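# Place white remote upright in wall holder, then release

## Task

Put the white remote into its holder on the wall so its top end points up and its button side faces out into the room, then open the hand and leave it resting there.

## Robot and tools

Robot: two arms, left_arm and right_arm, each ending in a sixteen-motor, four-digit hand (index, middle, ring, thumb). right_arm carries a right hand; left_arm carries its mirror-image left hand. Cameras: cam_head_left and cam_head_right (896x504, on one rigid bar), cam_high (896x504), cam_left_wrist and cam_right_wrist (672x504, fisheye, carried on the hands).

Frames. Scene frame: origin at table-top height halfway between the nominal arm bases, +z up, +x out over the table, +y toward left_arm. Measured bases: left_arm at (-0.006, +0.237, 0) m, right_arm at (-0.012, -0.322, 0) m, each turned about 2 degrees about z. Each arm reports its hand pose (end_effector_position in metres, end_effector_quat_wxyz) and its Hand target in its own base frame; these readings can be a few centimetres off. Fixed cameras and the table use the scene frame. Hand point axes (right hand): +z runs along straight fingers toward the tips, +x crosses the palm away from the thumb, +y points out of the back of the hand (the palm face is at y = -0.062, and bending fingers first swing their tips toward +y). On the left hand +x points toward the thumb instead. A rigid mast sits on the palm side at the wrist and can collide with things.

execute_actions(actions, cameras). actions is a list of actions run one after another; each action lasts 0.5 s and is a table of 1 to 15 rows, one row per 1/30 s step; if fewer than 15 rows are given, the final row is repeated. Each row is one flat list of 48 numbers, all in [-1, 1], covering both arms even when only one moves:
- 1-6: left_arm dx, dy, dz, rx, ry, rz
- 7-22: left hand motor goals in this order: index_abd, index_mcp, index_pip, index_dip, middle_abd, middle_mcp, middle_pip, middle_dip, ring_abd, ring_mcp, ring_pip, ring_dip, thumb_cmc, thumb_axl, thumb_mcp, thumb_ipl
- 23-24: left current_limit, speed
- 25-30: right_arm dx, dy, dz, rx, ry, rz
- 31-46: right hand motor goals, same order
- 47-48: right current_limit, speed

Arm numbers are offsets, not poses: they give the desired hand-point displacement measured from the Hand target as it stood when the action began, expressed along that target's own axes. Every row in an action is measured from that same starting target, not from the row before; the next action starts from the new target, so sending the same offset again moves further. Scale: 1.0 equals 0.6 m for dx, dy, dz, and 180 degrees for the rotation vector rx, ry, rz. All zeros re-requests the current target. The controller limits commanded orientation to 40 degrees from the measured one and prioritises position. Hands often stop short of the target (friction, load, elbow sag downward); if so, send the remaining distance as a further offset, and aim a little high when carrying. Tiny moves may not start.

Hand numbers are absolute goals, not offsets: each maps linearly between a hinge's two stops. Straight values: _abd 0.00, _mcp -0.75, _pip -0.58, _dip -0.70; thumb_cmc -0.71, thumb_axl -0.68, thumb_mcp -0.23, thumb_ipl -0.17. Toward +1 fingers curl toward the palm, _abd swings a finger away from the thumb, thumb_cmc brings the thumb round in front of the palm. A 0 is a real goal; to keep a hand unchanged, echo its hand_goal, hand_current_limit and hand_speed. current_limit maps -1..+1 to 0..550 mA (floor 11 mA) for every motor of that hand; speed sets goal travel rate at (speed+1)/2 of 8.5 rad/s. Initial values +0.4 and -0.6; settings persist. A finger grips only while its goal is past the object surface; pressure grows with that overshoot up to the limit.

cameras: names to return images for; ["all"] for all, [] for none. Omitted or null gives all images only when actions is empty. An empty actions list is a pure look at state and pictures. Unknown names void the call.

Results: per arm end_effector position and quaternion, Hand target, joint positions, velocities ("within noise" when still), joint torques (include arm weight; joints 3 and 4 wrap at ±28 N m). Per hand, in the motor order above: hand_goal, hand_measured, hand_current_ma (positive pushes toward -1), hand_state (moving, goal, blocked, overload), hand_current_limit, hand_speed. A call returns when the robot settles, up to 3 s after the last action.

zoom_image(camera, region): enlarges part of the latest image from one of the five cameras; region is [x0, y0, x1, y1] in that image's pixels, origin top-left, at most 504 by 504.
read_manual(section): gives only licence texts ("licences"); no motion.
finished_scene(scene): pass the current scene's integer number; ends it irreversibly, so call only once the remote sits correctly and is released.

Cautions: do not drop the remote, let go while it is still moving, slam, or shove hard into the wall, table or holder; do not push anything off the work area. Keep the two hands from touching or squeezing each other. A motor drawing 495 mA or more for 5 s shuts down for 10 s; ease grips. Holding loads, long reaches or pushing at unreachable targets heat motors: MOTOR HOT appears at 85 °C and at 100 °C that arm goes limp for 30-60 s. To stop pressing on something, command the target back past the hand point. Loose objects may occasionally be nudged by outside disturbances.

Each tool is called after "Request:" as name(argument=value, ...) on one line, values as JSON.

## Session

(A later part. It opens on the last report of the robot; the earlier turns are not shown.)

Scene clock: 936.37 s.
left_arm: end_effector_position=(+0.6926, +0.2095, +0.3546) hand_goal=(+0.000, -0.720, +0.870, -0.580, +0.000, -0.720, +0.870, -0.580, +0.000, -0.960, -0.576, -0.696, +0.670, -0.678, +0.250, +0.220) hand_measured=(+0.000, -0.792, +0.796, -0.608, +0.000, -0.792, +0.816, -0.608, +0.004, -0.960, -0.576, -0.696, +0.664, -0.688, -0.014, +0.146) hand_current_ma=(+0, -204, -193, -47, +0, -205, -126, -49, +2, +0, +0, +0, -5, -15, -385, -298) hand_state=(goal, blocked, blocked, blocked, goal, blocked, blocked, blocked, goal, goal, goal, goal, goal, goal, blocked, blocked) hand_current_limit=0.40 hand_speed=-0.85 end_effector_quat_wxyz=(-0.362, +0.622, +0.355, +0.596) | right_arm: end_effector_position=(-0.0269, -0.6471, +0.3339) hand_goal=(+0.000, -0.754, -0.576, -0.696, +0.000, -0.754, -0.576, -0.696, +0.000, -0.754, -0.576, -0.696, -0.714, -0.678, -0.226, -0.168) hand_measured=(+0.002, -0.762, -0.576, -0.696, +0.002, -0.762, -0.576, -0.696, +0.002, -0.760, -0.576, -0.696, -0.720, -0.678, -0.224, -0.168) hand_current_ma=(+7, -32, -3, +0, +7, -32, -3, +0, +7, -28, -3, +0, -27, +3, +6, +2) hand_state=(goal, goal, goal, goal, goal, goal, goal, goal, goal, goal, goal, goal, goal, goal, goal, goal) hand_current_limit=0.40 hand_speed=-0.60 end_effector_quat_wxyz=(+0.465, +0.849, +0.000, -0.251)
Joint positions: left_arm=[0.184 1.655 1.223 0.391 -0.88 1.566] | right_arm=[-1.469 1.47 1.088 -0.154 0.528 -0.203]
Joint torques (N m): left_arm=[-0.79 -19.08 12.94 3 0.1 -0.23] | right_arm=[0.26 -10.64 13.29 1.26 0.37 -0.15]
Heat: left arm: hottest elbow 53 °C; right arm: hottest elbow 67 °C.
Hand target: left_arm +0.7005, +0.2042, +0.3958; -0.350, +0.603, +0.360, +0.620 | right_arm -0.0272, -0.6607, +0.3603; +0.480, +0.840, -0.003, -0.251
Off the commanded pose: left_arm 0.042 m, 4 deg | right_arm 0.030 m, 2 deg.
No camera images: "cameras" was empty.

Request:
execute_actions(actions=[[[0.02,0,0,0,0,0,0,-0.72,0.87,-0.58,0,-0.72,0.87,-0.58,0,-0.959,-0.576,-0.696,0.671,-0.678,0.25,0.22,0.4,-0.85,0,0,0,0,0,0,0,-0.754,-0.576,-0.696,0,-0.754,-0.576,-0.696,0,-0.754,-0.576,-0.696,-0.714,-0.678,-0.226,-0.168,0.4,-0.6]]], cameras=["cam_head_left","cam_head_right","cam_high"])

Request:
zoom_image(camera="cam_high", region=[440, 20, 510, 110])

Request:
zoom_image(camera="cam_head_left", region=[260, 20, 330, 125])

Request:
zoom_image(camera="cam_head_right", region=[300, 30, 370, 135])

Scene clock: 947.57 s.
left_arm: end_effector_position=(+0.6935, +0.2096, +0.3614) hand_goal=(+0.000, -0.720, +0.870, -0.580, +0.000, -0.720, +0.870, -0.580, +0.000, -0.960, -0.576, -0.696, +0.670, -0.678, +0.250, +0.220) hand_measured=(+0.000, -0.792, +0.796, -0.608, +0.000, -0.792, +0.816, -0.608, +0.004, -0.960, -0.576, -0.696, +0.664, -0.688, -0.014, +0.146) hand_current_ma=(+0, -204, -193, -47, +0, -205, -126, -49, +2, +0, +0, +0, -5, -15, -385, -298) hand_state=(goal, blocked, blocked, blocked, goal, blocked, blocked, blocked, goal, goal, goal, goal, goal, goal, blocked, blocked) hand_current_limit=0.40 hand_speed=-0.85 end_effector_quat_wxyz=(-0.363, +0.625, +0.354, +0.594) | right_arm: end_effector_position=(-0.0269, -0.6471, +0.3339) hand_goal=(+0.000, -0.754, -0.576, -0.696, +0.000, -0.754, -0.576, -0.696, +0.000, -0.754, -0.576, -0.696, -0.714, -0.678, -0.226, -0.168) hand_measured=(+0.002, -0.762, -0.576, -0.696, +0.002, -0.762, -0.576, -0.696, +0.002, -0.760, -0.576, -0.696, -0.720, -0.678, -0.224, -0.168) hand_current_ma=(+7, -32, -3, +0, +7, -32, -3, +0, +7, -28, -3, +0, -27, +3, +6, +2) hand_state=(goal, goal, goal, goal, goal, goal, goal, goal, goal, goal, goal, goal, goal, goal, goal, goal) hand_current_limit=0.40 hand_speed=-0.60 end_effector_quat_wxyz=(+0.465, +0.849, +0.000, -0.251)
Joint positions: left_arm=[0.184 1.648 1.238 0.361 -0.88 1.566] | right_arm=[-1.469 1.47 1.088 -0.154 0.528 -0.203]
Joint torques (N m): left_arm=[-0.73 -19.66 12.96 3.11 0.05 -0.23] | right_arm=[0.26 -10.64 13.3 1.26 0.38 -0.15]
Heat: left arm: hottest elbow 54 °C; right arm: hottest elbow 67 °C.
Hand target: left_arm +0.7002, +0.2042, +0.4077; -0.350, +0.603, +0.360, +0.620 | right_arm -0.0272, -0.6607, +0.3603; +0.480, +0.840, -0.003, -0.251
Off the commanded pose: left_arm 0.047 m, 4 deg | right_arm 0.030 m, 2 deg.
Images, in order (width x height): cam_head_left 896x504, cam_head_right 896x504, cam_high 896x504.

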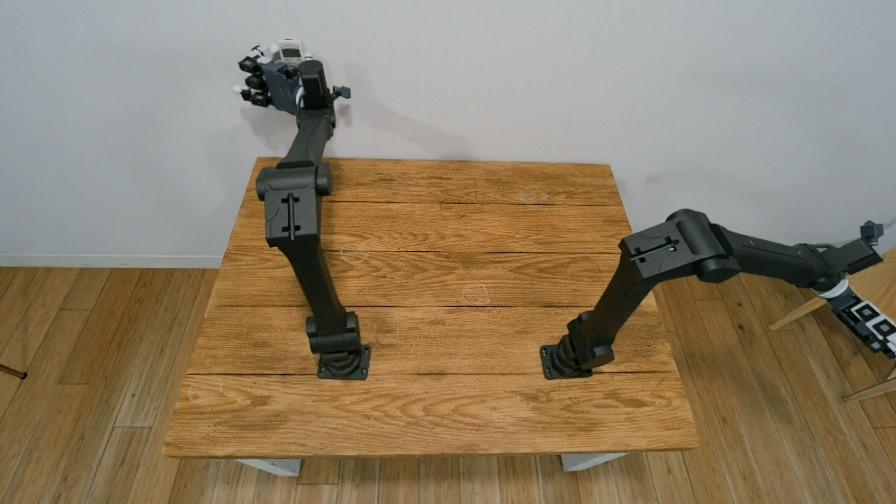

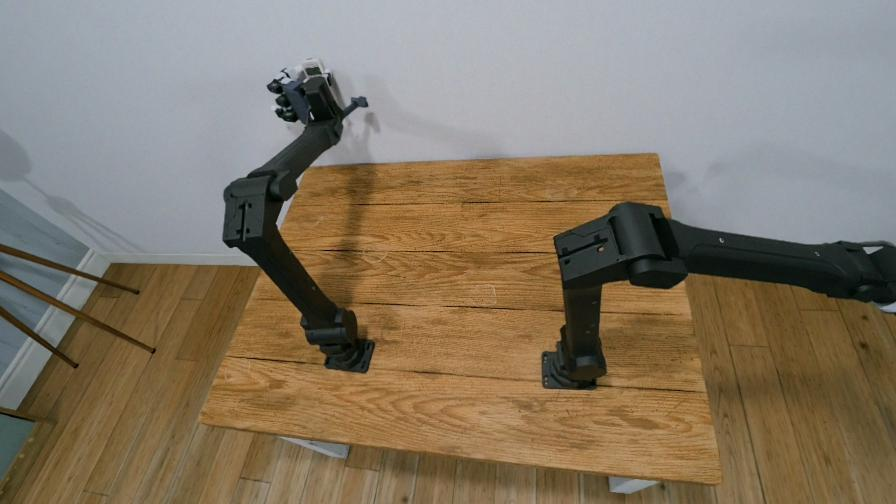

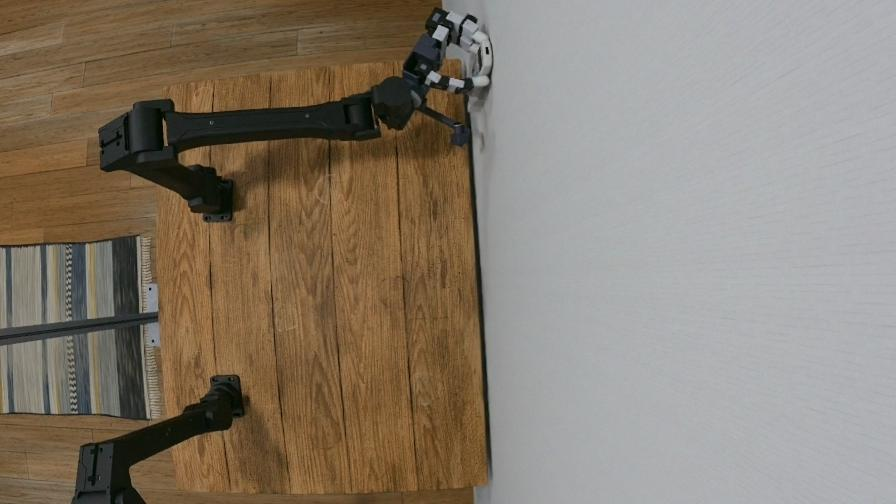

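Scaled by 5.600 from the camera's 896x504 image, which has a finer 1280x720 frame.

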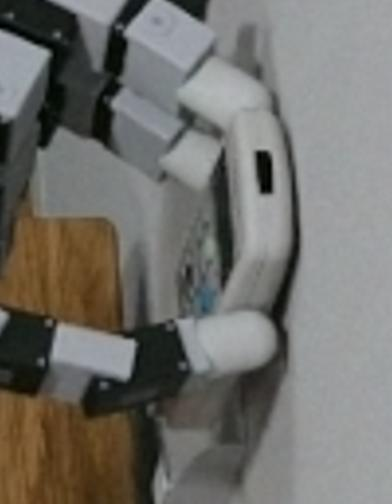

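Scaled by 4.800 from the camera's 896x504 image, which has a finer 1280x720 frame.

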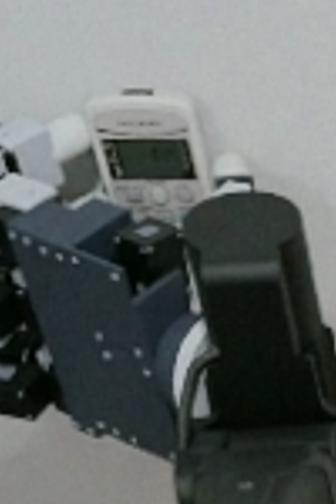

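Scaled by 4.800 from the camera's 896x504 image, which has a finer 1280x720 frame.

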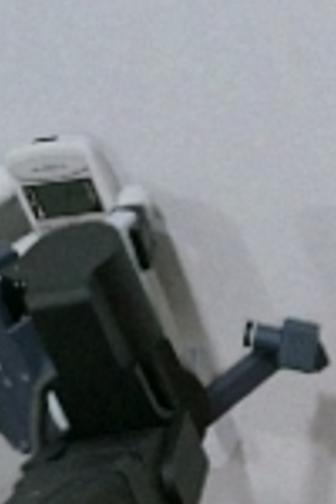

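Request:
zoom_image(camera="cam_head_left", region=[272, 32, 312, 67])

Request:
zoom_image(camera="cam_high", region=[465, 30, 505, 90])

Scaled by 12.600 from the camera's 896x504 image, which has a finer 1280x720 frame.

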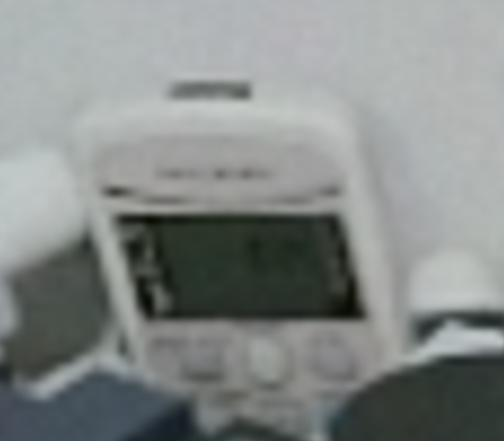

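Scaled by 8.400 from the camera's 896x504 image, which has a finer 1280x720 frame.

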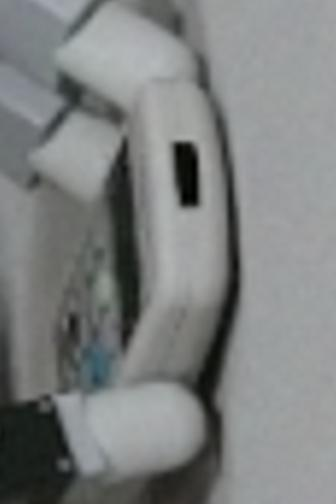

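Request:
execute_actions(actions=[[[0,0.004,0,0,0.006,-0.0104,0,-0.72,0.87,-0.58,0,-0.72,0.87,-0.58,0,-0.959,-0.576,-0.696,0.671,-0.678,0.25,0.22,0.4,-0.85,0,0,0,0,0,0,0,-0.754,-0.576,-0.696,0,-0.754,-0.576,-0.696,0,-0.754,-0.576,-0.696,-0.714,-0.678,-0.226,-0.168,0.4,-0.6]]], cameras=["cam_left_wrist"])

Scene clock: 982.33 s.
left_arm: end_effector_position=(+0.6938, +0.2077, +0.3661) hand_goal=(+0.000, -0.720, +0.870, -0.580, +0.000, -0.720, +0.870, -0.580, +0.000, -0.960, -0.576, -0.696, +0.670, -0.678, +0.250, +0.220) hand_measured=(+0.000, -0.792, +0.796, -0.608, +0.000, -0.792, +0.816, -0.608, +0.004, -0.960, -0.576, -0.696, +0.664, -0.688, -0.014, +0.146) hand_current_ma=(+0, -204, -193, -47, +0, -205, -126, -49, +2, +0, +0, +0, -5, -15, -385, -298) hand_state=(goal, blocked, blocked, blocked, goal, blocked, blocked, blocked, goal, goal, goal, goal, goal, goal, blocked, blocked) hand_current_limit=0.40 hand_speed=-0.85 end_effector_quat_wxyz=(-0.360, +0.619, +0.356, +0.601) | right_arm: end_effector_position=(-0.0269, -0.6471, +0.3339) hand_goal=(+0.000, -0.754, -0.576, -0.696, +0.000, -0.754, -0.576, -0.696, +0.000, -0.754, -0.576, -0.696, -0.714, -0.678, -0.226, -0.168) hand_measured=(+0.002, -0.762, -0.576, -0.696, +0.002, -0.762, -0.576, -0.696, +0.002, -0.760, -0.576, -0.696, -0.720, -0.678, -0.224, -0.168) hand_current_ma=(+7, -32, -3, +0, +7, -32, -3, +0, +7, -28, -3, +0, -27, +3, +6, +2) hand_state=(goal, goal, goal, goal, goal, goal, goal, goal, goal, goal, goal, goal, goal, goal, goal, goal) hand_current_limit=0.40 hand_speed=-0.60 end_effector_quat_wxyz=(+0.465, +0.849, +0.000, -0.251)
Joint positions: left_arm=[0.181 1.648 1.238 0.38 -0.88 1.566] | right_arm=[-1.469 1.47 1.088 -0.154 0.528 -0.203]
Joint torques (N m): left_arm=[-1.14 -18.2 12.85 4.36 -0.05 -0.35] | right_arm=[0.32 -10.64 13.29 1.26 0.38 -0.15]
Heat: left arm: hottest elbow 63 °C; right arm: hottest elbow 67 °C.
Hand target: left_arm +0.7023, +0.2029, +0.4077; -0.344, +0.591, +0.367, +0.631 | right_arm -0.0272, -0.6607, +0.3603; +0.480, +0.840, -0.003, -0.251
Off the commanded pose: left_arm 0.043 m, 5 deg | right_arm 0.030 m, 2 deg.
camera_calibration:
cam_left_wrist: T_world_to_cam=[[-0.531231, 0.287866, -0.796823, 0.567585], [-0.832933, -0.349486, 0.429048, 0.446312], [-0.15497, 0.891624, 0.425431, -0.103893], [0, 0, 0, 1]] pos_world=[0.657166, 0.0852251, 0.304975]
Images, in order (width x height): cam_left_wrist 672x504.

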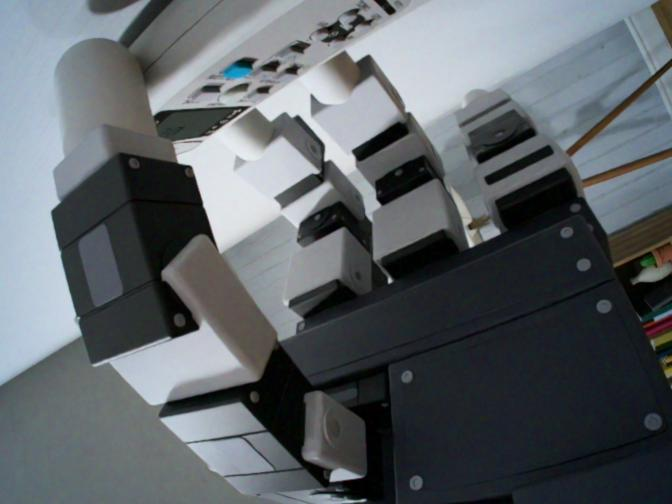

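Request:
zoom_image(camera="cam_left_wrist", region=[130, 0, 430, 150])

Scaled by 1.680 from the camera's 672x504 image, which has a finer 960x720 frame.

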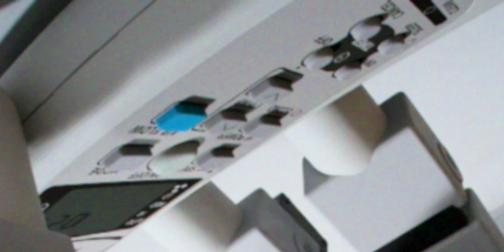

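Request:
zoom_image(camera="cam_left_wrist", region=[230, 0, 430, 100])

Request:
zoom_image(camera="cam_left_wrist", region=[130, 0, 290, 150])

Scaled by 2.520 from the camera's 672x504 image, which has a finer 960x720 frame.

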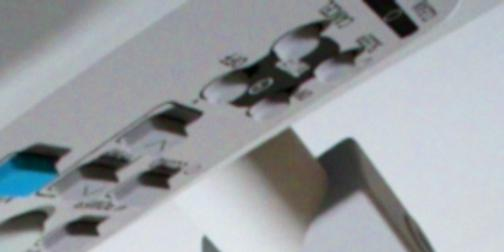

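Scaled by 3.150 from the camera's 672x504 image, which has a finer 960x720 frame.

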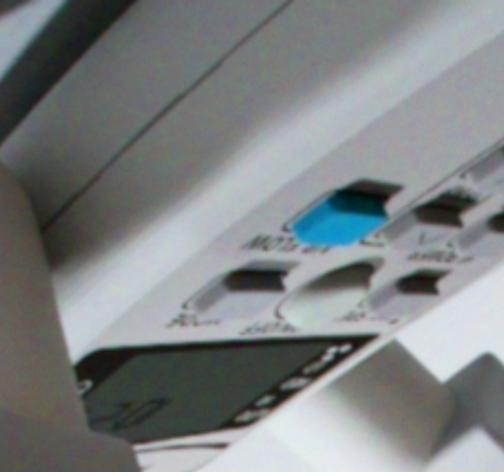

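Request:
execute_actions(actions=[[[-0.04,-0.0125,0.0236,0,0,0,0,-0.72,0.87,-0.58,0,-0.72,0.87,-0.58,0,-0.959,-0.576,-0.696,0.671,-0.678,0.25,0.22,0.4,-0.85,0,0,0,0,0,0,0,-0.754,-0.576,-0.696,0,-0.754,-0.576,-0.696,0,-0.754,-0.576,-0.696,-0.714,-0.678,-0.226,-0.168,0.4,-0.6]]], cameras=[])

Scene clock: 1029.03 s.
left_arm: end_effector_position=(+0.6961, +0.2084, +0.3736) hand_goal=(+0.000, -0.720, +0.870, -0.580, +0.000, -0.720, +0.870, -0.580, +0.000, -0.960, -0.576, -0.696, +0.670, -0.678, +0.250, +0.220) hand_measured=(+0.000, -0.792, +0.796, -0.608, +0.000, -0.792, +0.816, -0.608, +0.004, -0.960, -0.576, -0.696, +0.662, -0.688, -0.016, +0.146) hand_current_ma=(+0, -204, -191, -47, +0, -205, -126, -48, +2, +0, +0, +0, -8, -15, -385, -298) hand_state=(goal, blocked, blocked, blocked, goal, blocked, blocked, blocked, goal, goal, goal, goal, goal, goal, blocked, blocked) hand_current_limit=0.40 hand_speed=-0.85 end_effector_quat_wxyz=(-0.349, +0.607, +0.356, +0.619) | right_arm: end_effector_position=(-0.0269, -0.6471, +0.3339) hand_goal=(+0.000, -0.754, -0.576, -0.696, +0.000, -0.754, -0.576, -0.696, +0.000, -0.754, -0.576, -0.696, -0.714, -0.678, -0.226, -0.168) hand_measured=(+0.002, -0.762, -0.576, -0.696, +0.002, -0.762, -0.576, -0.696, +0.002, -0.760, -0.576, -0.696, -0.720, -0.678, -0.224, -0.168) hand_current_ma=(+7, -32, -3, +0, +7, -32, -3, +0, +7, -28, -3, +0, -27, +3, +6, +2) hand_state=(goal, goal, goal, goal, goal, goal, goal, goal, goal, goal, goal, goal, goal, goal, goal, goal) hand_current_limit=0.40 hand_speed=-0.60 end_effector_quat_wxyz=(+0.465, +0.849, +0.000, -0.251)
Joint positions: left_arm=[0.187 1.657 1.238 0.435 -0.856 1.564] | right_arm=[-1.469 1.47 1.088 -0.154 0.528 -0.203]
Joint torques (N m): left_arm=[0.38 -15.85 11.6 4.21 0.16 -0.33] | right_arm=[0.26 -10.64 13.3 1.26 0.38 -0.15]
Heat: left arm: hottest elbow 66 °C; right arm: hottest elbow 68 °C.
Hand target: left_arm +0.7043, +0.2189, +0.3838; -0.344, +0.591, +0.367, +0.631 | right_arm -0.0272, -0.6607, +0.3603; +0.480, +0.840, -0.003, -0.251
Off the commanded pose: left_arm 0.017 m, 3 deg | right_arm 0.030 m, 2 deg.
No camera images: "cameras" was empty.

Request:
execute_actions(actions=[[[-0.05,-0.0023,0.0044,0.0094,-0.0061,0.0106,0,-0.72,0.87,-0.58,0,-0.72,0.87,-0.58,0,-0.959,-0.576,-0.696,0.671,-0.678,0.25,0.22,0.4,-0.85,0,0,0,0,0,0,0,-0.754,-0.576,-0.696,0,-0.754,-0.576,-0.696,0,-0.754,-0.576,-0.696,-0.714,-0.678,-0.226,-0.168,0.4,-0.6]]], cameras=[])

Scene clock: 1037.63 s.
left_arm: end_effector_position=(+0.6965, +0.2147, +0.3656) hand_goal=(+0.000, -0.720, +0.870, -0.580, +0.000, -0.720, +0.870, -0.580, +0.000, -0.960, -0.576, -0.696, +0.670, -0.678, +0.250, +0.220) hand_measured=(+0.000, -0.792, +0.800, -0.608, +0.000, -0.792, +0.822, -0.602, +0.004, -0.960, -0.576, -0.696, +0.658, -0.688, -0.018, +0.146) hand_current_ma=(+0, -204, -177, -47, +0, -205, -104, -36, +2, +0, +0, +0, -17, -16, -385, -298) hand_state=(goal, blocked, blocked, blocked, goal, blocked, blocked, blocked, goal, goal, goal, goal, goal, goal, blocked, blocked) hand_current_limit=0.40 hand_speed=-0.85 end_effector_quat_wxyz=(-0.356, +0.598, +0.369, +0.616) | right_arm: end_effector_position=(-0.0269, -0.6471, +0.3339) hand_goal=(+0.000, -0.754, -0.576, -0.696, +0.000, -0.754, -0.576, -0.696, +0.000, -0.754, -0.576, -0.696, -0.714, -0.678, -0.226, -0.168) hand_measured=(+0.002, -0.762, -0.576, -0.696, +0.002, -0.762, -0.576, -0.696, +0.002, -0.760, -0.576, -0.696, -0.720, -0.678, -0.224, -0.168) hand_current_ma=(+7, -32, -3, +0, +7, -32, -3, +0, +7, -28, -3, +0, -27, +3, +6, +2) hand_state=(goal, goal, goal, goal, goal, goal, goal, goal, goal, goal, goal, goal, goal, goal, goal, goal) hand_current_limit=0.40 hand_speed=-0.60 end_effector_quat_wxyz=(+0.465, +0.849, +0.000, -0.251)
Joint positions: left_arm=[0.187 1.678 1.238 0.461 -0.89 1.559] | right_arm=[-1.469 1.47 1.088 -0.154 0.528 -0.203]
Joint torques (N m): left_arm=[0.62 -14.97 10.35 4 0.2 -0.16] | right_arm=[0.32 -10.64 13.29 1.25 0.38 -0.15]
Heat: left arm: hottest elbow 66 °C; right arm: hottest elbow 68 °C.
Hand target: left_arm +0.7064, +0.2219, +0.3540; -0.359, +0.598, +0.370, +0.614 | right_arm -0.0272, -0.6607, +0.3603; +0.480, +0.840, -0.003, -0.251
Off the commanded pose: left_arm 0.017 m, 0 deg | right_arm 0.030 m, 2 deg.
No camera images: "cameras" was empty.

Request:
execute_actions(actions=[[[0,0.0063,-0.0278,0,0,0,0,-0.72,0.87,-0.58,0,-0.72,0.87,-0.58,0,-0.959,-0.576,-0.696,0.671,-0.678,0.25,0.22,0.4,-0.85,0,0,0,0,0,0,0,-0.754,-0.576,-0.696,0,-0.754,-0.576,-0.696,0,-0.754,-0.576,-0.696,-0.714,-0.678,-0.226,-0.168,0.4,-0.6]]], cameras=["cam_head_left","cam_high"])

Request:
zoom_image(camera="cam_high", region=[455, 30, 515, 110])

Request:
zoom_image(camera="cam_head_left", region=[270, 32, 320, 102])

Scene clock: 1046.43 s.
left_arm: end_effector_position=(+0.6957, +0.2107, +0.3593) hand_goal=(+0.000, -0.720, +0.870, -0.580, +0.000, -0.720, +0.870, -0.580, +0.000, -0.960, -0.576, -0.696, +0.670, -0.678, +0.250, +0.220) hand_measured=(+0.000, -0.792, +0.800, -0.608, +0.000, -0.792, +0.822, -0.602, +0.004, -0.960, -0.576, -0.696, +0.658, -0.688, -0.018, +0.146) hand_current_ma=(+0, -204, -177, -47, +0, -205, -104, -36, +2, +0, +0, +0, -13, -16, -385, -298) hand_state=(goal, blocked, blocked, blocked, goal, blocked, blocked, blocked, goal, goal, goal, goal, goal, goal, blocked, blocked) hand_current_limit=0.40 hand_speed=-0.85 end_effector_quat_wxyz=(-0.363, +0.599, +0.371, +0.610) | right_arm: end_effector_position=(-0.0269, -0.6471, +0.3339) hand_goal=(+0.000, -0.754, -0.576, -0.696, +0.000, -0.754, -0.576, -0.696, +0.000, -0.754, -0.576, -0.696, -0.714, -0.678, -0.226, -0.168) hand_measured=(+0.002, -0.762, -0.576, -0.696, +0.002, -0.762, -0.576, -0.696, +0.002, -0.760, -0.576, -0.696, -0.720, -0.678, -0.224, -0.168) hand_current_ma=(+7, -32, -3, +0, +7, -32, -3, +0, +7, -28, -3, +0, -27, +3, +6, +2) hand_state=(goal, goal, goal, goal, goal, goal, goal, goal, goal, goal, goal, goal, goal, goal, goal, goal) hand_current_limit=0.40 hand_speed=-0.60 end_effector_quat_wxyz=(+0.465, +0.849, +0.000, -0.251)
Joint positions: left_arm=[0.177 1.681 1.23 0.462 -0.913 1.563] | right_arm=[-1.469 1.47 1.088 -0.154 0.528 -0.203]
Joint torques (N m): left_arm=[-0.62 -16.32 9.37 4.07 -0.05 -0.19] | right_arm=[0.21 -10.64 13.31 1.26 0.38 -0.15]
Heat: left arm: hottest elbow 64 °C; right arm: hottest elbow 69 °C.
Hand target: left_arm +0.7019, +0.2053, +0.3536; -0.359, +0.598, +0.369, +0.614 | right_arm -0.0272, -0.6607, +0.3603; +0.480, +0.840, -0.003, -0.251
Off the commanded pose: left_arm 0.010 m, 1 deg | right_arm 0.030 m, 2 deg.
Images, in order (width x height): cam_head_left 896x504, cam_high 896x504.

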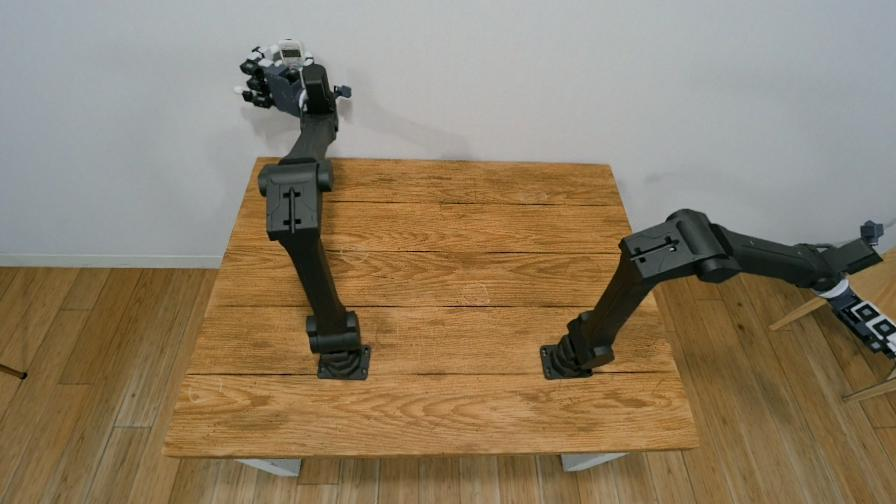

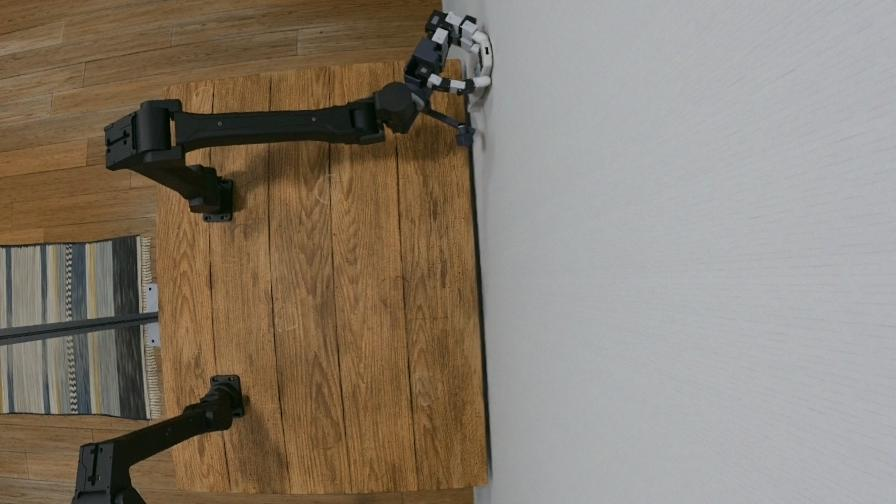

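Scaled by 6.300 from the camera's 896x504 image, which has a finer 1280x720 frame.

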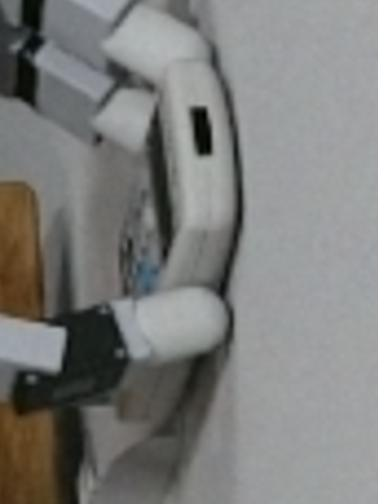

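Scaled by 7.200 from the camera's 896x504 image, which has a finer 1280x720 frame.

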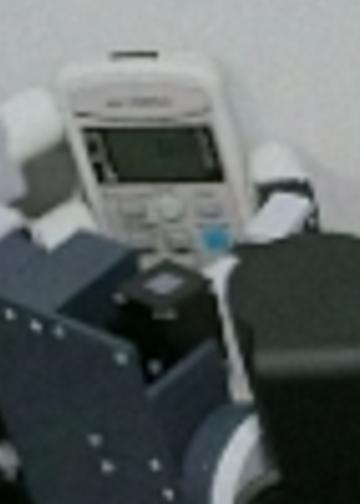

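Request:
zoom_image(camera="cam_high", region=[455, 70, 505, 115])

Request:
zoom_image(camera="cam_head_left", region=[280, 75, 330, 125])

Scaled by 10.080 from the camera's 896x504 image, which has a finer 1280x720 frame.

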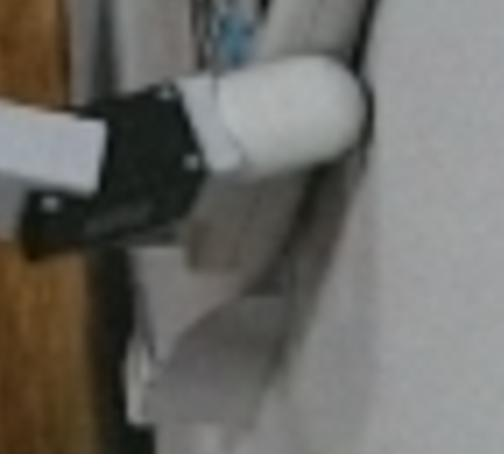

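Scaled by 10.080 from the camera's 896x504 image, which has a finer 1280x720 frame.

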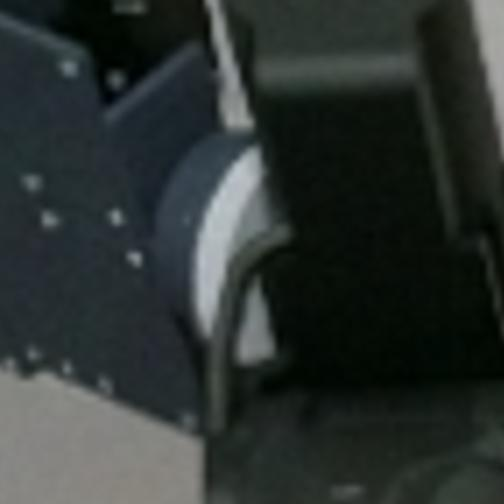

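Request:
execute_actions(actions=[[[-0.035,-0.0058,-0.0031,0,0,0,0,-0.72,0.87,-0.58,0,-0.72,0.87,-0.58,0,-0.959,-0.576,-0.696,0.671,-0.678,0.25,0.22,0.4,-0.85,0,0,0,0,0,0,0,-0.754,-0.576,-0.696,0,-0.754,-0.576,-0.696,0,-0.754,-0.576,-0.696,-0.714,-0.678,-0.226,-0.168,0.4,-0.6]]], cameras=["cam_high"])

Request:
zoom_image(camera="cam_high", region=[455, 70, 505, 115])

Scene clock: 1090.47 s.
left_arm: end_effector_position=(+0.6923, +0.2106, +0.3398) hand_goal=(+0.000, -0.720, +0.870, -0.580, +0.000, -0.720, +0.870, -0.580, +0.000, -0.960, -0.576, -0.696, +0.670, -0.678, +0.250, +0.220) hand_measured=(+0.000, -0.792, +0.802, -0.608, +0.000, -0.794, +0.820, -0.606, +0.004, -0.960, -0.576, -0.696, +0.664, -0.688, -0.018, +0.146) hand_current_ma=(+0, -204, -174, -47, +0, -207, -111, -41, +2, +0, +0, +0, -5, -14, -385, -298) hand_state=(goal, blocked, blocked, blocked, goal, blocked, blocked, blocked, goal, goal, goal, goal, goal, goal, blocked, blocked) hand_current_limit=0.40 hand_speed=-0.85 end_effector_quat_wxyz=(-0.363, +0.598, +0.372, +0.610) | right_arm: end_effector_position=(-0.0269, -0.6471, +0.3339) hand_goal=(+0.000, -0.754, -0.576, -0.696, +0.000, -0.754, -0.576, -0.696, +0.000, -0.754, -0.576, -0.696, -0.714, -0.678, -0.226, -0.168) hand_measured=(+0.002, -0.762, -0.576, -0.696, +0.002, -0.762, -0.576, -0.696, +0.002, -0.760, -0.576, -0.696, -0.720, -0.678, -0.224, -0.168) hand_current_ma=(+7, -32, -3, +0, +7, -32, -3, +0, +7, -28, -3, +0, -27, +3, +6, +2) hand_state=(goal, goal, goal, goal, goal, goal, goal, goal, goal, goal, goal, goal, goal, goal, goal, goal) hand_current_limit=0.40 hand_speed=-0.60 end_effector_quat_wxyz=(+0.465, +0.849, +0.000, -0.251)
Joint positions: left_arm=[0.177 1.698 1.194 0.516 -0.916 1.562] | right_arm=[-1.469 1.47 1.088 -0.154 0.528 -0.203]
Joint torques (N m): left_arm=[-0.38 -16.26 9.05 4.16 0.12 -0.21] | right_arm=[0.21 -10.52 13.29 1.25 0.38 -0.15]
Heat: left arm: hottest elbow 61 °C; right arm: hottest elbow 69 °C.
Hand target: left_arm +0.6985, +0.2052, +0.3328; -0.359, +0.598, +0.369, +0.614 | right_arm -0.0272, -0.6607, +0.3603; +0.480, +0.840, -0.003, -0.251
Off the commanded pose: left_arm 0.011 m, 1 deg | right_arm 0.030 m, 2 deg.
Images, in order (width x height): cam_high 896x504.

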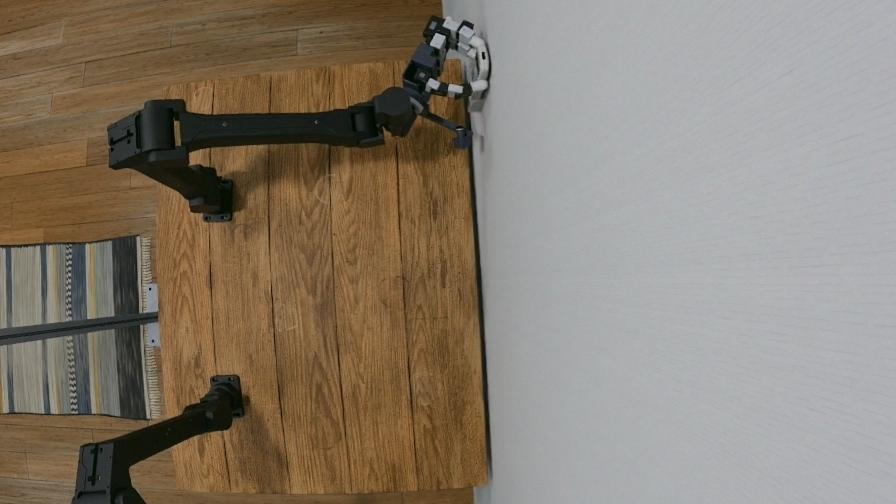

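Scaled by 10.080 from the camera's 896x504 image, which has a finer 1280x720 frame.

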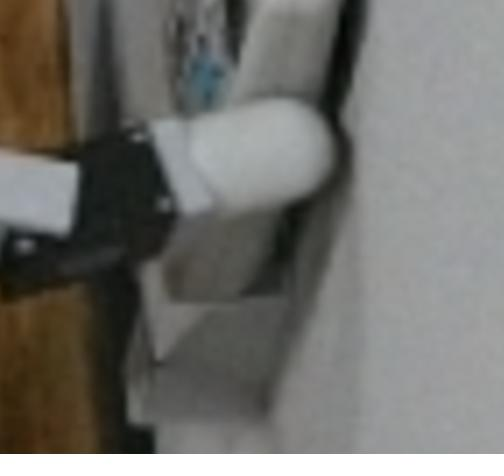

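Request:
execute_actions(actions=[[[-0.035,0,0,0,0,0,0,-0.72,0.87,-0.58,0,-0.72,0.87,-0.58,0,-0.959,-0.576,-0.696,0.671,-0.678,0.25,0.22,0.4,-0.85,0,0,0,0,0,0,0,-0.754,-0.576,-0.696,0,-0.754,-0.576,-0.696,0,-0.754,-0.576,-0.696,-0.714,-0.678,-0.226,-0.168,0.4,-0.6]]], cameras=["cam_high"])

Request:
zoom_image(camera="cam_high", region=[455, 40, 505, 115])

Scene clock: 1097.33 s.
left_arm: end_effector_position=(+0.6939, +0.2109, +0.3124) hand_goal=(+0.000, -0.720, +0.870, -0.580, +0.000, -0.720, +0.870, -0.580, +0.000, -0.960, -0.576, -0.696, +0.670, -0.678, +0.250, +0.220) hand_measured=(+0.000, -0.792, +0.802, -0.608, +0.000, -0.794, +0.818, -0.606, +0.004, -0.960, -0.576, -0.696, +0.668, -0.688, -0.018, +0.146) hand_current_ma=(+0, -204, -168, -47, +0, -207, -116, -45, +2, +0, +0, +0, -2, -13, -385, -298) hand_state=(goal, blocked, blocked, blocked, goal, blocked, blocked, blocked, goal, goal, goal, goal, goal, goal, blocked, blocked) hand_current_limit=0.40 hand_speed=-0.85 end_effector_quat_wxyz=(-0.365, +0.602, +0.370, +0.606) | right_arm: end_effector_position=(-0.0269, -0.6471, +0.3339) hand_goal=(+0.000, -0.754, -0.576, -0.696, +0.000, -0.754, -0.576, -0.696, +0.000, -0.754, -0.576, -0.696, -0.714, -0.678, -0.226, -0.168) hand_measured=(+0.002, -0.762, -0.576, -0.696, +0.002, -0.762, -0.576, -0.696, +0.002, -0.760, -0.576, -0.696, -0.720, -0.678, -0.224, -0.168) hand_current_ma=(+7, -32, -3, +0, +7, -32, -3, +0, +7, -28, -3, +0, -27, +3, +6, +2) hand_state=(goal, goal, goal, goal, goal, goal, goal, goal, goal, goal, goal, goal, goal, goal, goal, goal) hand_current_limit=0.40 hand_speed=-0.60 end_effector_quat_wxyz=(+0.465, +0.849, +0.000, -0.251)
Joint positions: left_arm=[0.177 1.734 1.169 0.568 -0.916 1.564] | right_arm=[-1.469 1.47 1.088 -0.154 0.528 -0.203]
Joint torques (N m): left_arm=[-0.85 -16.97 9.07 4.27 0.11 -0.2] | right_arm=[0.26 -10.58 13.3 1.24 0.38 -0.15]
Heat: left arm: hottest elbow 59 °C; right arm: hottest elbow 70 °C.
Hand target: left_arm +0.6990, +0.2052, +0.3119; -0.359, +0.598, +0.369, +0.614 | right_arm -0.0272, -0.6607, +0.3603; +0.480, +0.840, -0.003, -0.251
Off the commanded pose: left_arm 0.008 m, 1 deg | right_arm 0.030 m, 2 deg.
Images, in order (width x height): cam_high 896x504.

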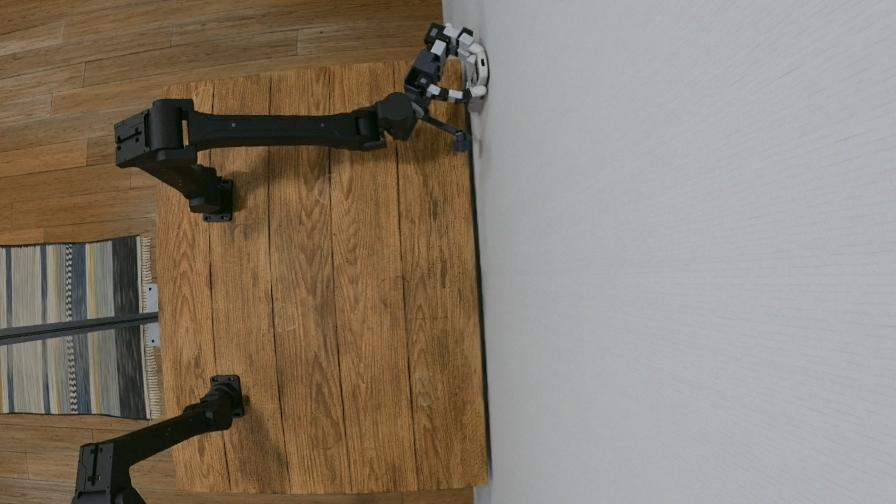

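Scaled by 6.720 from the camera's 896x504 image, which has a finer 1280x720 frame.

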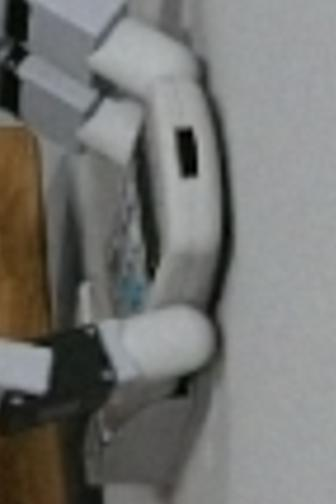

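Request:
execute_actions(actions=[[[-0.022,0,0,0,0,0,0,-0.72,0.87,-0.58,0,-0.72,0.87,-0.58,0,-0.959,-0.576,-0.696,0.671,-0.678,0.25,0.22,0.4,-0.85,0,0,0,0,0,0,0,-0.754,-0.576,-0.696,0,-0.754,-0.576,-0.696,0,-0.754,-0.576,-0.696,-0.714,-0.678,-0.226,-0.168,0.4,-0.6]]], cameras=[])

Scene clock: 1101.50 s.
left_arm: end_effector_position=(+0.6940, +0.2109, +0.3052) hand_goal=(+0.000, -0.720, +0.870, -0.580, +0.000, -0.720, +0.870, -0.580, +0.000, -0.960, -0.576, -0.696, +0.670, -0.678, +0.250, +0.220) hand_measured=(+0.000, -0.792, +0.802, -0.608, +0.000, -0.794, +0.818, -0.606, +0.004, -0.960, -0.576, -0.696, +0.668, -0.686, -0.018, +0.146) hand_current_ma=(+0, -204, -168, -47, +0, -207, -118, -46, +2, +0, +0, +0, -1, -12, -385, -298) hand_state=(goal, blocked, blocked, blocked, goal, blocked, blocked, blocked, goal, goal, goal, goal, goal, goal, blocked, blocked) hand_current_limit=0.40 hand_speed=-0.85 end_effector_quat_wxyz=(-0.364, +0.599, +0.371, +0.609) | right_arm: end_effector_position=(-0.0269, -0.6471, +0.3339) hand_goal=(+0.000, -0.754, -0.576, -0.696, +0.000, -0.754, -0.576, -0.696, +0.000, -0.754, -0.576, -0.696, -0.714, -0.678, -0.226, -0.168) hand_measured=(+0.002, -0.762, -0.576, -0.696, +0.002, -0.762, -0.576, -0.696, +0.002, -0.760, -0.576, -0.696, -0.720, -0.678, -0.224, -0.168) hand_current_ma=(+7, -32, -3, +0, +7, -32, -3, +0, +7, -28, -3, +0, -27, +3, +6, +2) hand_state=(goal, goal, goal, goal, goal, goal, goal, goal, goal, goal, goal, goal, goal, goal, goal, goal) hand_current_limit=0.40 hand_speed=-0.60 end_effector_quat_wxyz=(+0.465, +0.849, +0.000, -0.251)
Joint positions: left_arm=[0.177 1.749 1.16 0.601 -0.916 1.564] | right_arm=[-1.469 1.47 1.088 -0.154 0.528 -0.203]
Joint torques (N m): left_arm=[-0.62 -16.85 8.61 4.21 0.12 -0.19] | right_arm=[0.26 -10.58 13.3 1.26 0.38 -0.15]
Heat: left arm: hottest elbow 58 °C; right arm: hottest elbow 70 °C.
Hand target: left_arm +0.6995, +0.2052, +0.2983; -0.359, +0.598, +0.369, +0.614 | right_arm -0.0272, -0.6607, +0.3603; +0.480, +0.840, -0.003, -0.251
Off the commanded pose: left_arm 0.010 m, 1 deg | right_arm 0.030 m, 2 deg.
No camera images: "cameras" was empty.

Request:
execute_actions(actions=[[[-0.018,0,0,0,0,0,0,-0.72,0.87,-0.58,0,-0.72,0.87,-0.58,0,-0.959,-0.576,-0.696,0.671,-0.678,0.25,0.22,0.4,-0.85,0,0,0,0,0,0,0,-0.754,-0.576,-0.696,0,-0.754,-0.576,-0.696,0,-0.754,-0.576,-0.696,-0.714,-0.678,-0.226,-0.168,0.4,-0.6]]], cameras=[])

Request:
execute_actions(actions=[[[-0.015,0,0,0,0,0,0,-0.72,0.87,-0.58,0,-0.72,0.87,-0.58,0,-0.959,-0.576,-0.696,0.671,-0.678,0.25,0.22,0.4,-0.85,0,0,0,0,0,0,0,-0.754,-0.576,-0.696,0,-0.754,-0.576,-0.696,0,-0.754,-0.576,-0.696,-0.714,-0.678,-0.226,-0.168,0.4,-0.6]]], cameras=["cam_head_left","cam_high"])

Request:
zoom_image(camera="cam_high", region=[455, 40, 505, 115])

Request:
zoom_image(camera="cam_head_left", region=[270, 40, 320, 110])

Scene clock: 1113.60 s.
left_arm: end_effector_position=(+0.6945, +0.2110, +0.2936) hand_goal=(+0.000, -0.720, +0.870, -0.580, +0.000, -0.720, +0.870, -0.580, +0.000, -0.960, -0.576, -0.696, +0.670, -0.678, +0.250, +0.220) hand_measured=(+0.000, -0.792, +0.802, -0.608, +0.000, -0.794, +0.816, -0.608, +0.004, -0.960, -0.576, -0.696, +0.668, -0.686, -0.018, +0.146) hand_current_ma=(+0, -204, -168, -47, +0, -207, -120, -47, +2, +0, +0, +0, -1, -11, -385, -298) hand_state=(goal, blocked, blocked, blocked, goal, blocked, blocked, blocked, goal, goal, goal, goal, goal, goal, blocked, blocked) hand_current_limit=0.40 hand_speed=-0.85 end_effector_quat_wxyz=(-0.364, +0.599, +0.371, +0.609) | right_arm: end_effector_position=(-0.0269, -0.6471, +0.3339) hand_goal=(+0.000, -0.754, -0.576, -0.696, +0.000, -0.754, -0.576, -0.696, +0.000, -0.754, -0.576, -0.696, -0.714, -0.678, -0.226, -0.168) hand_measured=(+0.002, -0.762, -0.576, -0.696, +0.002, -0.762, -0.576, -0.696, +0.002, -0.760, -0.576, -0.696, -0.720, -0.678, -0.224, -0.168) hand_current_ma=(+7, -32, -3, +0, +7, -32, -3, +0, +7, -28, -3, +0, -27, +3, +6, +2) hand_state=(goal, goal, goal, goal, goal, goal, goal, goal, goal, goal, goal, goal, goal, goal, goal, goal) hand_current_limit=0.40 hand_speed=-0.60 end_effector_quat_wxyz=(+0.465, +0.849, +0.000, -0.251)
Joint positions: left_arm=[0.177 1.767 1.15 0.628 -0.916 1.564] | right_arm=[-1.469 1.47 1.088 -0.154 0.528 -0.203]
Joint torques (N m): left_arm=[-0.91 -16.79 8.58 4.22 0.11 -0.25] | right_arm=[0.21 -10.64 13.3 1.26 0.38 -0.15]
Heat: left arm: hottest elbow 56 °C; right arm: hottest elbow 70 °C.
Hand target: left_arm +0.6997, +0.2052, +0.2877; -0.359, +0.598, +0.369, +0.614 | right_arm -0.0272, -0.6607, +0.3603; +0.480, +0.840, -0.003, -0.251
Off the commanded pose: left_arm 0.010 m, 1 deg | right_arm 0.030 m, 2 deg.
No camera images: "cameras" was empty.

Scene clock: 1114.30 s.
left_arm: end_effector_position=(+0.6944, +0.2110, +0.2867) hand_goal=(+0.000, -0.720, +0.870, -0.580, +0.000, -0.720, +0.870, -0.580, +0.000, -0.960, -0.576, -0.696, +0.670, -0.678, +0.250, +0.220) hand_measured=(+0.000, -0.792, +0.802, -0.608, +0.000, -0.794, +0.816, -0.608, +0.004, -0.960, -0.576, -0.696, +0.668, -0.686, -0.018, +0.146) hand_current_ma=(+0, -204, -167, -47, +0, -207, -120, -47, +2, +0, +0, +0, -1, -11, -385, -298) hand_state=(goal, blocked, blocked, blocked, goal, blocked, blocked, blocked, goal, goal, goal, goal, goal, goal, blocked, blocked) hand_current_limit=0.40 hand_speed=-0.85 end_effector_quat_wxyz=(-0.364, +0.598, +0.371, +0.610) | right_arm: end_effector_position=(-0.0269, -0.6471, +0.3339) hand_goal=(+0.000, -0.754, -0.576, -0.696, +0.000, -0.754, -0.576, -0.696, +0.000, -0.754, -0.576, -0.696, -0.714, -0.678, -0.226, -0.168) hand_measured=(+0.002, -0.762, -0.576, -0.696, +0.002, -0.762, -0.576, -0.696, +0.002, -0.760, -0.576, -0.696, -0.720, -0.678, -0.224, -0.168) hand_current_ma=(+7, -32, -3, +0, +7, -32, -3, +0, +7, -28, -3, +0, -27, +3, +6, +2) hand_state=(goal, goal, goal, goal, goal, goal, goal, goal, goal, goal, goal, goal, goal, goal, goal, goal) hand_current_limit=0.40 hand_speed=-0.60 end_effector_quat_wxyz=(+0.465, +0.849, +0.000, -0.251)
Joint positions: left_arm=[0.177 1.779 1.143 0.65 -0.916 1.564] | right_arm=[-1.469 1.47 1.088 -0.154 0.528 -0.203]
Joint torques (N m): left_arm=[-0.97 -16.5 8.53 4.12 0.13 -0.25] | right_arm=[0.21 -10.58 13.3 1.29 0.38 -0.15]
Heat: left arm: hottest elbow 56 °C; right arm: hottest elbow 70 °C.
Hand target: left_arm +0.7000, +0.2052, +0.2787; -0.359, +0.598, +0.369, +0.614 | right_arm -0.0272, -0.6607, +0.3603; +0.480, +0.840, -0.003, -0.251
Off the commanded pose: left_arm 0.011 m, 1 deg | right_arm 0.030 m, 2 deg.
Images, in order (width x height): cam_head_left 896x504, cam_high 896x504.

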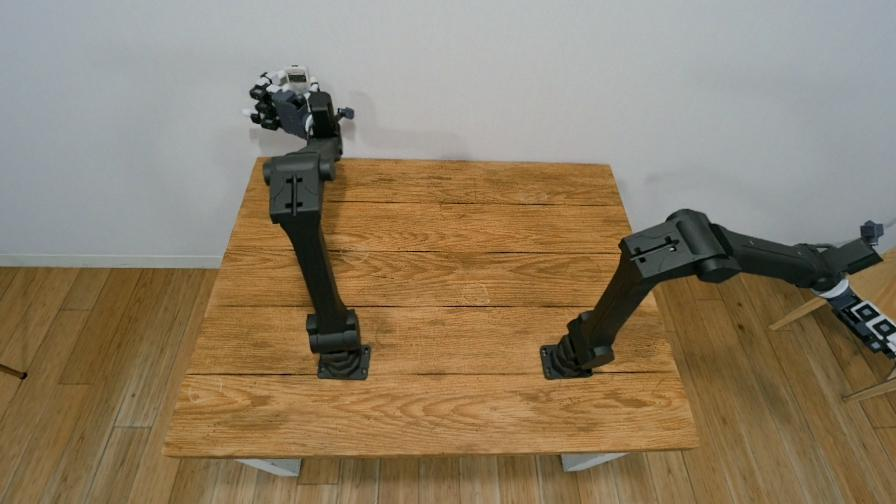

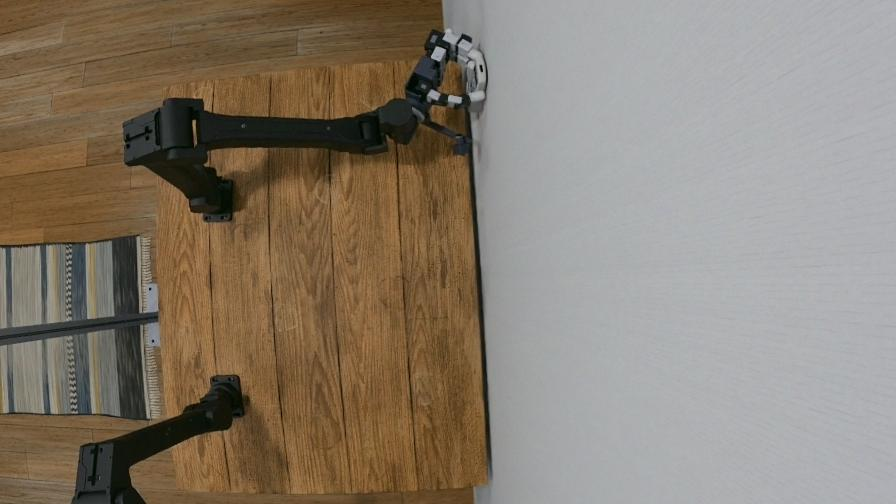

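Scaled by 6.720 from the camera's 896x504 image, which has a finer 1280x720 frame.

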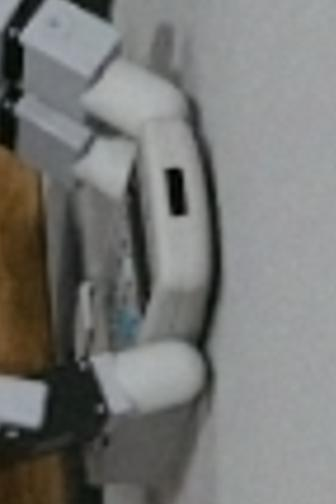

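Scaled by 7.200 from the camera's 896x504 image, which has a finer 1280x720 frame.

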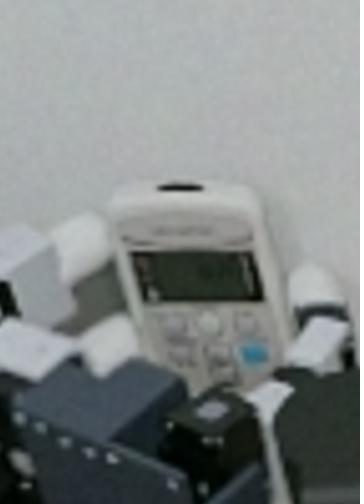

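Request:
execute_actions(actions=[[[-0.015,0,0,0,0,0,0,-0.72,0.87,-0.58,0,-0.72,0.87,-0.58,0,-0.959,-0.576,-0.696,0.671,-0.678,0.25,0.22,0.4,-0.85,0,0,0,0,0,0,0,-0.754,-0.576,-0.696,0,-0.754,-0.576,-0.696,0,-0.754,-0.576,-0.696,-0.714,-0.678,-0.226,-0.168,0.4,-0.6]]], cameras=[])

Request:
execute_actions(actions=[[[-0.012,0,0,0,0,0,0,-0.72,0.87,-0.58,0,-0.72,0.87,-0.58,0,-0.959,-0.576,-0.696,0.671,-0.678,0.25,0.22,0.4,-0.85,0,0,0,0,0,0,0,-0.754,-0.576,-0.696,0,-0.754,-0.576,-0.696,0,-0.754,-0.576,-0.696,-0.714,-0.678,-0.226,-0.168,0.4,-0.6]]], cameras=[])

Scene clock: 1120.60 s.
left_arm: end_effector_position=(+0.6942, +0.2112, +0.2790) hand_goal=(+0.000, -0.720, +0.870, -0.580, +0.000, -0.720, +0.870, -0.580, +0.000, -0.960, -0.576, -0.696, +0.670, -0.678, +0.250, +0.220) hand_measured=(+0.000, -0.792, +0.802, -0.608, +0.000, -0.794, +0.816, -0.608, +0.004, -0.960, -0.576, -0.696, +0.668, -0.686, -0.018, +0.146) hand_current_ma=(+0, -204, -168, -47, +0, -207, -120, -47, +2, +0, +0, +0, -2, -11, -385, -298) hand_state=(goal, blocked, blocked, blocked, goal, blocked, blocked, blocked, goal, goal, goal, goal, goal, goal, blocked, blocked) hand_current_limit=0.40 hand_speed=-0.85 end_effector_quat_wxyz=(-0.364, +0.597, +0.372, +0.610) | right_arm: end_effector_position=(-0.0269, -0.6471, +0.3339) hand_goal=(+0.000, -0.754, -0.576, -0.696, +0.000, -0.754, -0.576, -0.696, +0.000, -0.754, -0.576, -0.696, -0.714, -0.678, -0.226, -0.168) hand_measured=(+0.002, -0.762, -0.576, -0.696, +0.002, -0.762, -0.576, -0.696, +0.002, -0.760, -0.576, -0.696, -0.720, -0.678, -0.224, -0.168) hand_current_ma=(+7, -32, -3, +0, +7, -32, -3, +0, +7, -28, -3, +0, -27, +3, +6, +2) hand_state=(goal, goal, goal, goal, goal, goal, goal, goal, goal, goal, goal, goal, goal, goal, goal, goal) hand_current_limit=0.40 hand_speed=-0.60 end_effector_quat_wxyz=(+0.465, +0.849, +0.000, -0.251)
Joint positions: left_arm=[0.177 1.793 1.136 0.673 -0.918 1.565] | right_arm=[-1.469 1.47 1.088 -0.154 0.528 -0.203]
Joint torques (N m): left_arm=[-0.85 -16.91 8.47 4.07 0.16 -0.21] | right_arm=[0.26 -10.64 13.3 1.28 0.38 -0.15]
Heat: left arm: hottest elbow 55 °C; right arm: hottest elbow 70 °C.
Hand target: left_arm +0.7001, +0.2052, +0.2697; -0.359, +0.598, +0.369, +0.614 | right_arm -0.0272, -0.6607, +0.3603; +0.480, +0.840, -0.003, -0.251
Off the commanded pose: left_arm 0.013 m, 1 deg | right_arm 0.030 m, 2 deg.
No camera images: "cameras" was empty.

Scene clock: 1121.30 s.
left_arm: end_effector_position=(+0.6940, +0.2112, +0.2763) hand_goal=(+0.000, -0.720, +0.870, -0.580, +0.000, -0.720, +0.870, -0.580, +0.000, -0.960, -0.576, -0.696, +0.670, -0.678, +0.250, +0.220) hand_measured=(+0.000, -0.792, +0.802, -0.608, +0.000, -0.794, +0.816, -0.608, +0.004, -0.960, -0.576, -0.696, +0.666, -0.686, -0.018, +0.146) hand_current_ma=(+0, -204, -168, -47, +0, -207, -120, -47, +2, +0, +0, +0, -3, -11, -385, -298) hand_state=(goal, blocked, blocked, blocked, goal, blocked, blocked, blocked, goal, goal, goal, goal, goal, goal, blocked, blocked) hand_current_limit=0.40 hand_speed=-0.85 end_effector_quat_wxyz=(-0.363, +0.594, +0.373, +0.613) | right_arm: end_effector_position=(-0.0269, -0.6471, +0.3339) hand_goal=(+0.000, -0.754, -0.576, -0.696, +0.000, -0.754, -0.576, -0.696, +0.000, -0.754, -0.576, -0.696, -0.714, -0.678, -0.226, -0.168) hand_measured=(+0.002, -0.762, -0.576, -0.696, +0.002, -0.762, -0.576, -0.696, +0.002, -0.760, -0.576, -0.696, -0.720, -0.678, -0.224, -0.168) hand_current_ma=(+7, -32, -3, +0, +7, -32, -3, +0, +7, -28, -3, +0, -27, +3, +6, +2) hand_state=(goal, goal, goal, goal, goal, goal, goal, goal, goal, goal, goal, goal, goal, goal, goal, goal) hand_current_limit=0.40 hand_speed=-0.60 end_effector_quat_wxyz=(+0.465, +0.849, +0.000, -0.251)
Joint positions: left_arm=[0.177 1.801 1.132 0.694 -0.918 1.564] | right_arm=[-1.469 1.47 1.088 -0.154 0.528 -0.203]
Joint torques (N m): left_arm=[-0.73 -16.73 8.34 4.08 0.22 -0.24] | right_arm=[0.26 -10.52 13.31 1.26 0.37 -0.16]
Heat: left arm: hottest elbow 55 °C; right arm: hottest elbow 70 °C.
Hand target: left_arm +0.7003, +0.2052, +0.2626; -0.359, +0.598, +0.369, +0.614 | right_arm -0.0272, -0.6607, +0.3603; +0.480, +0.840, -0.003, -0.251
Off the commanded pose: left_arm 0.016 m, 1 deg | right_arm 0.030 m, 2 deg.
No camera images: "cameras" was empty.


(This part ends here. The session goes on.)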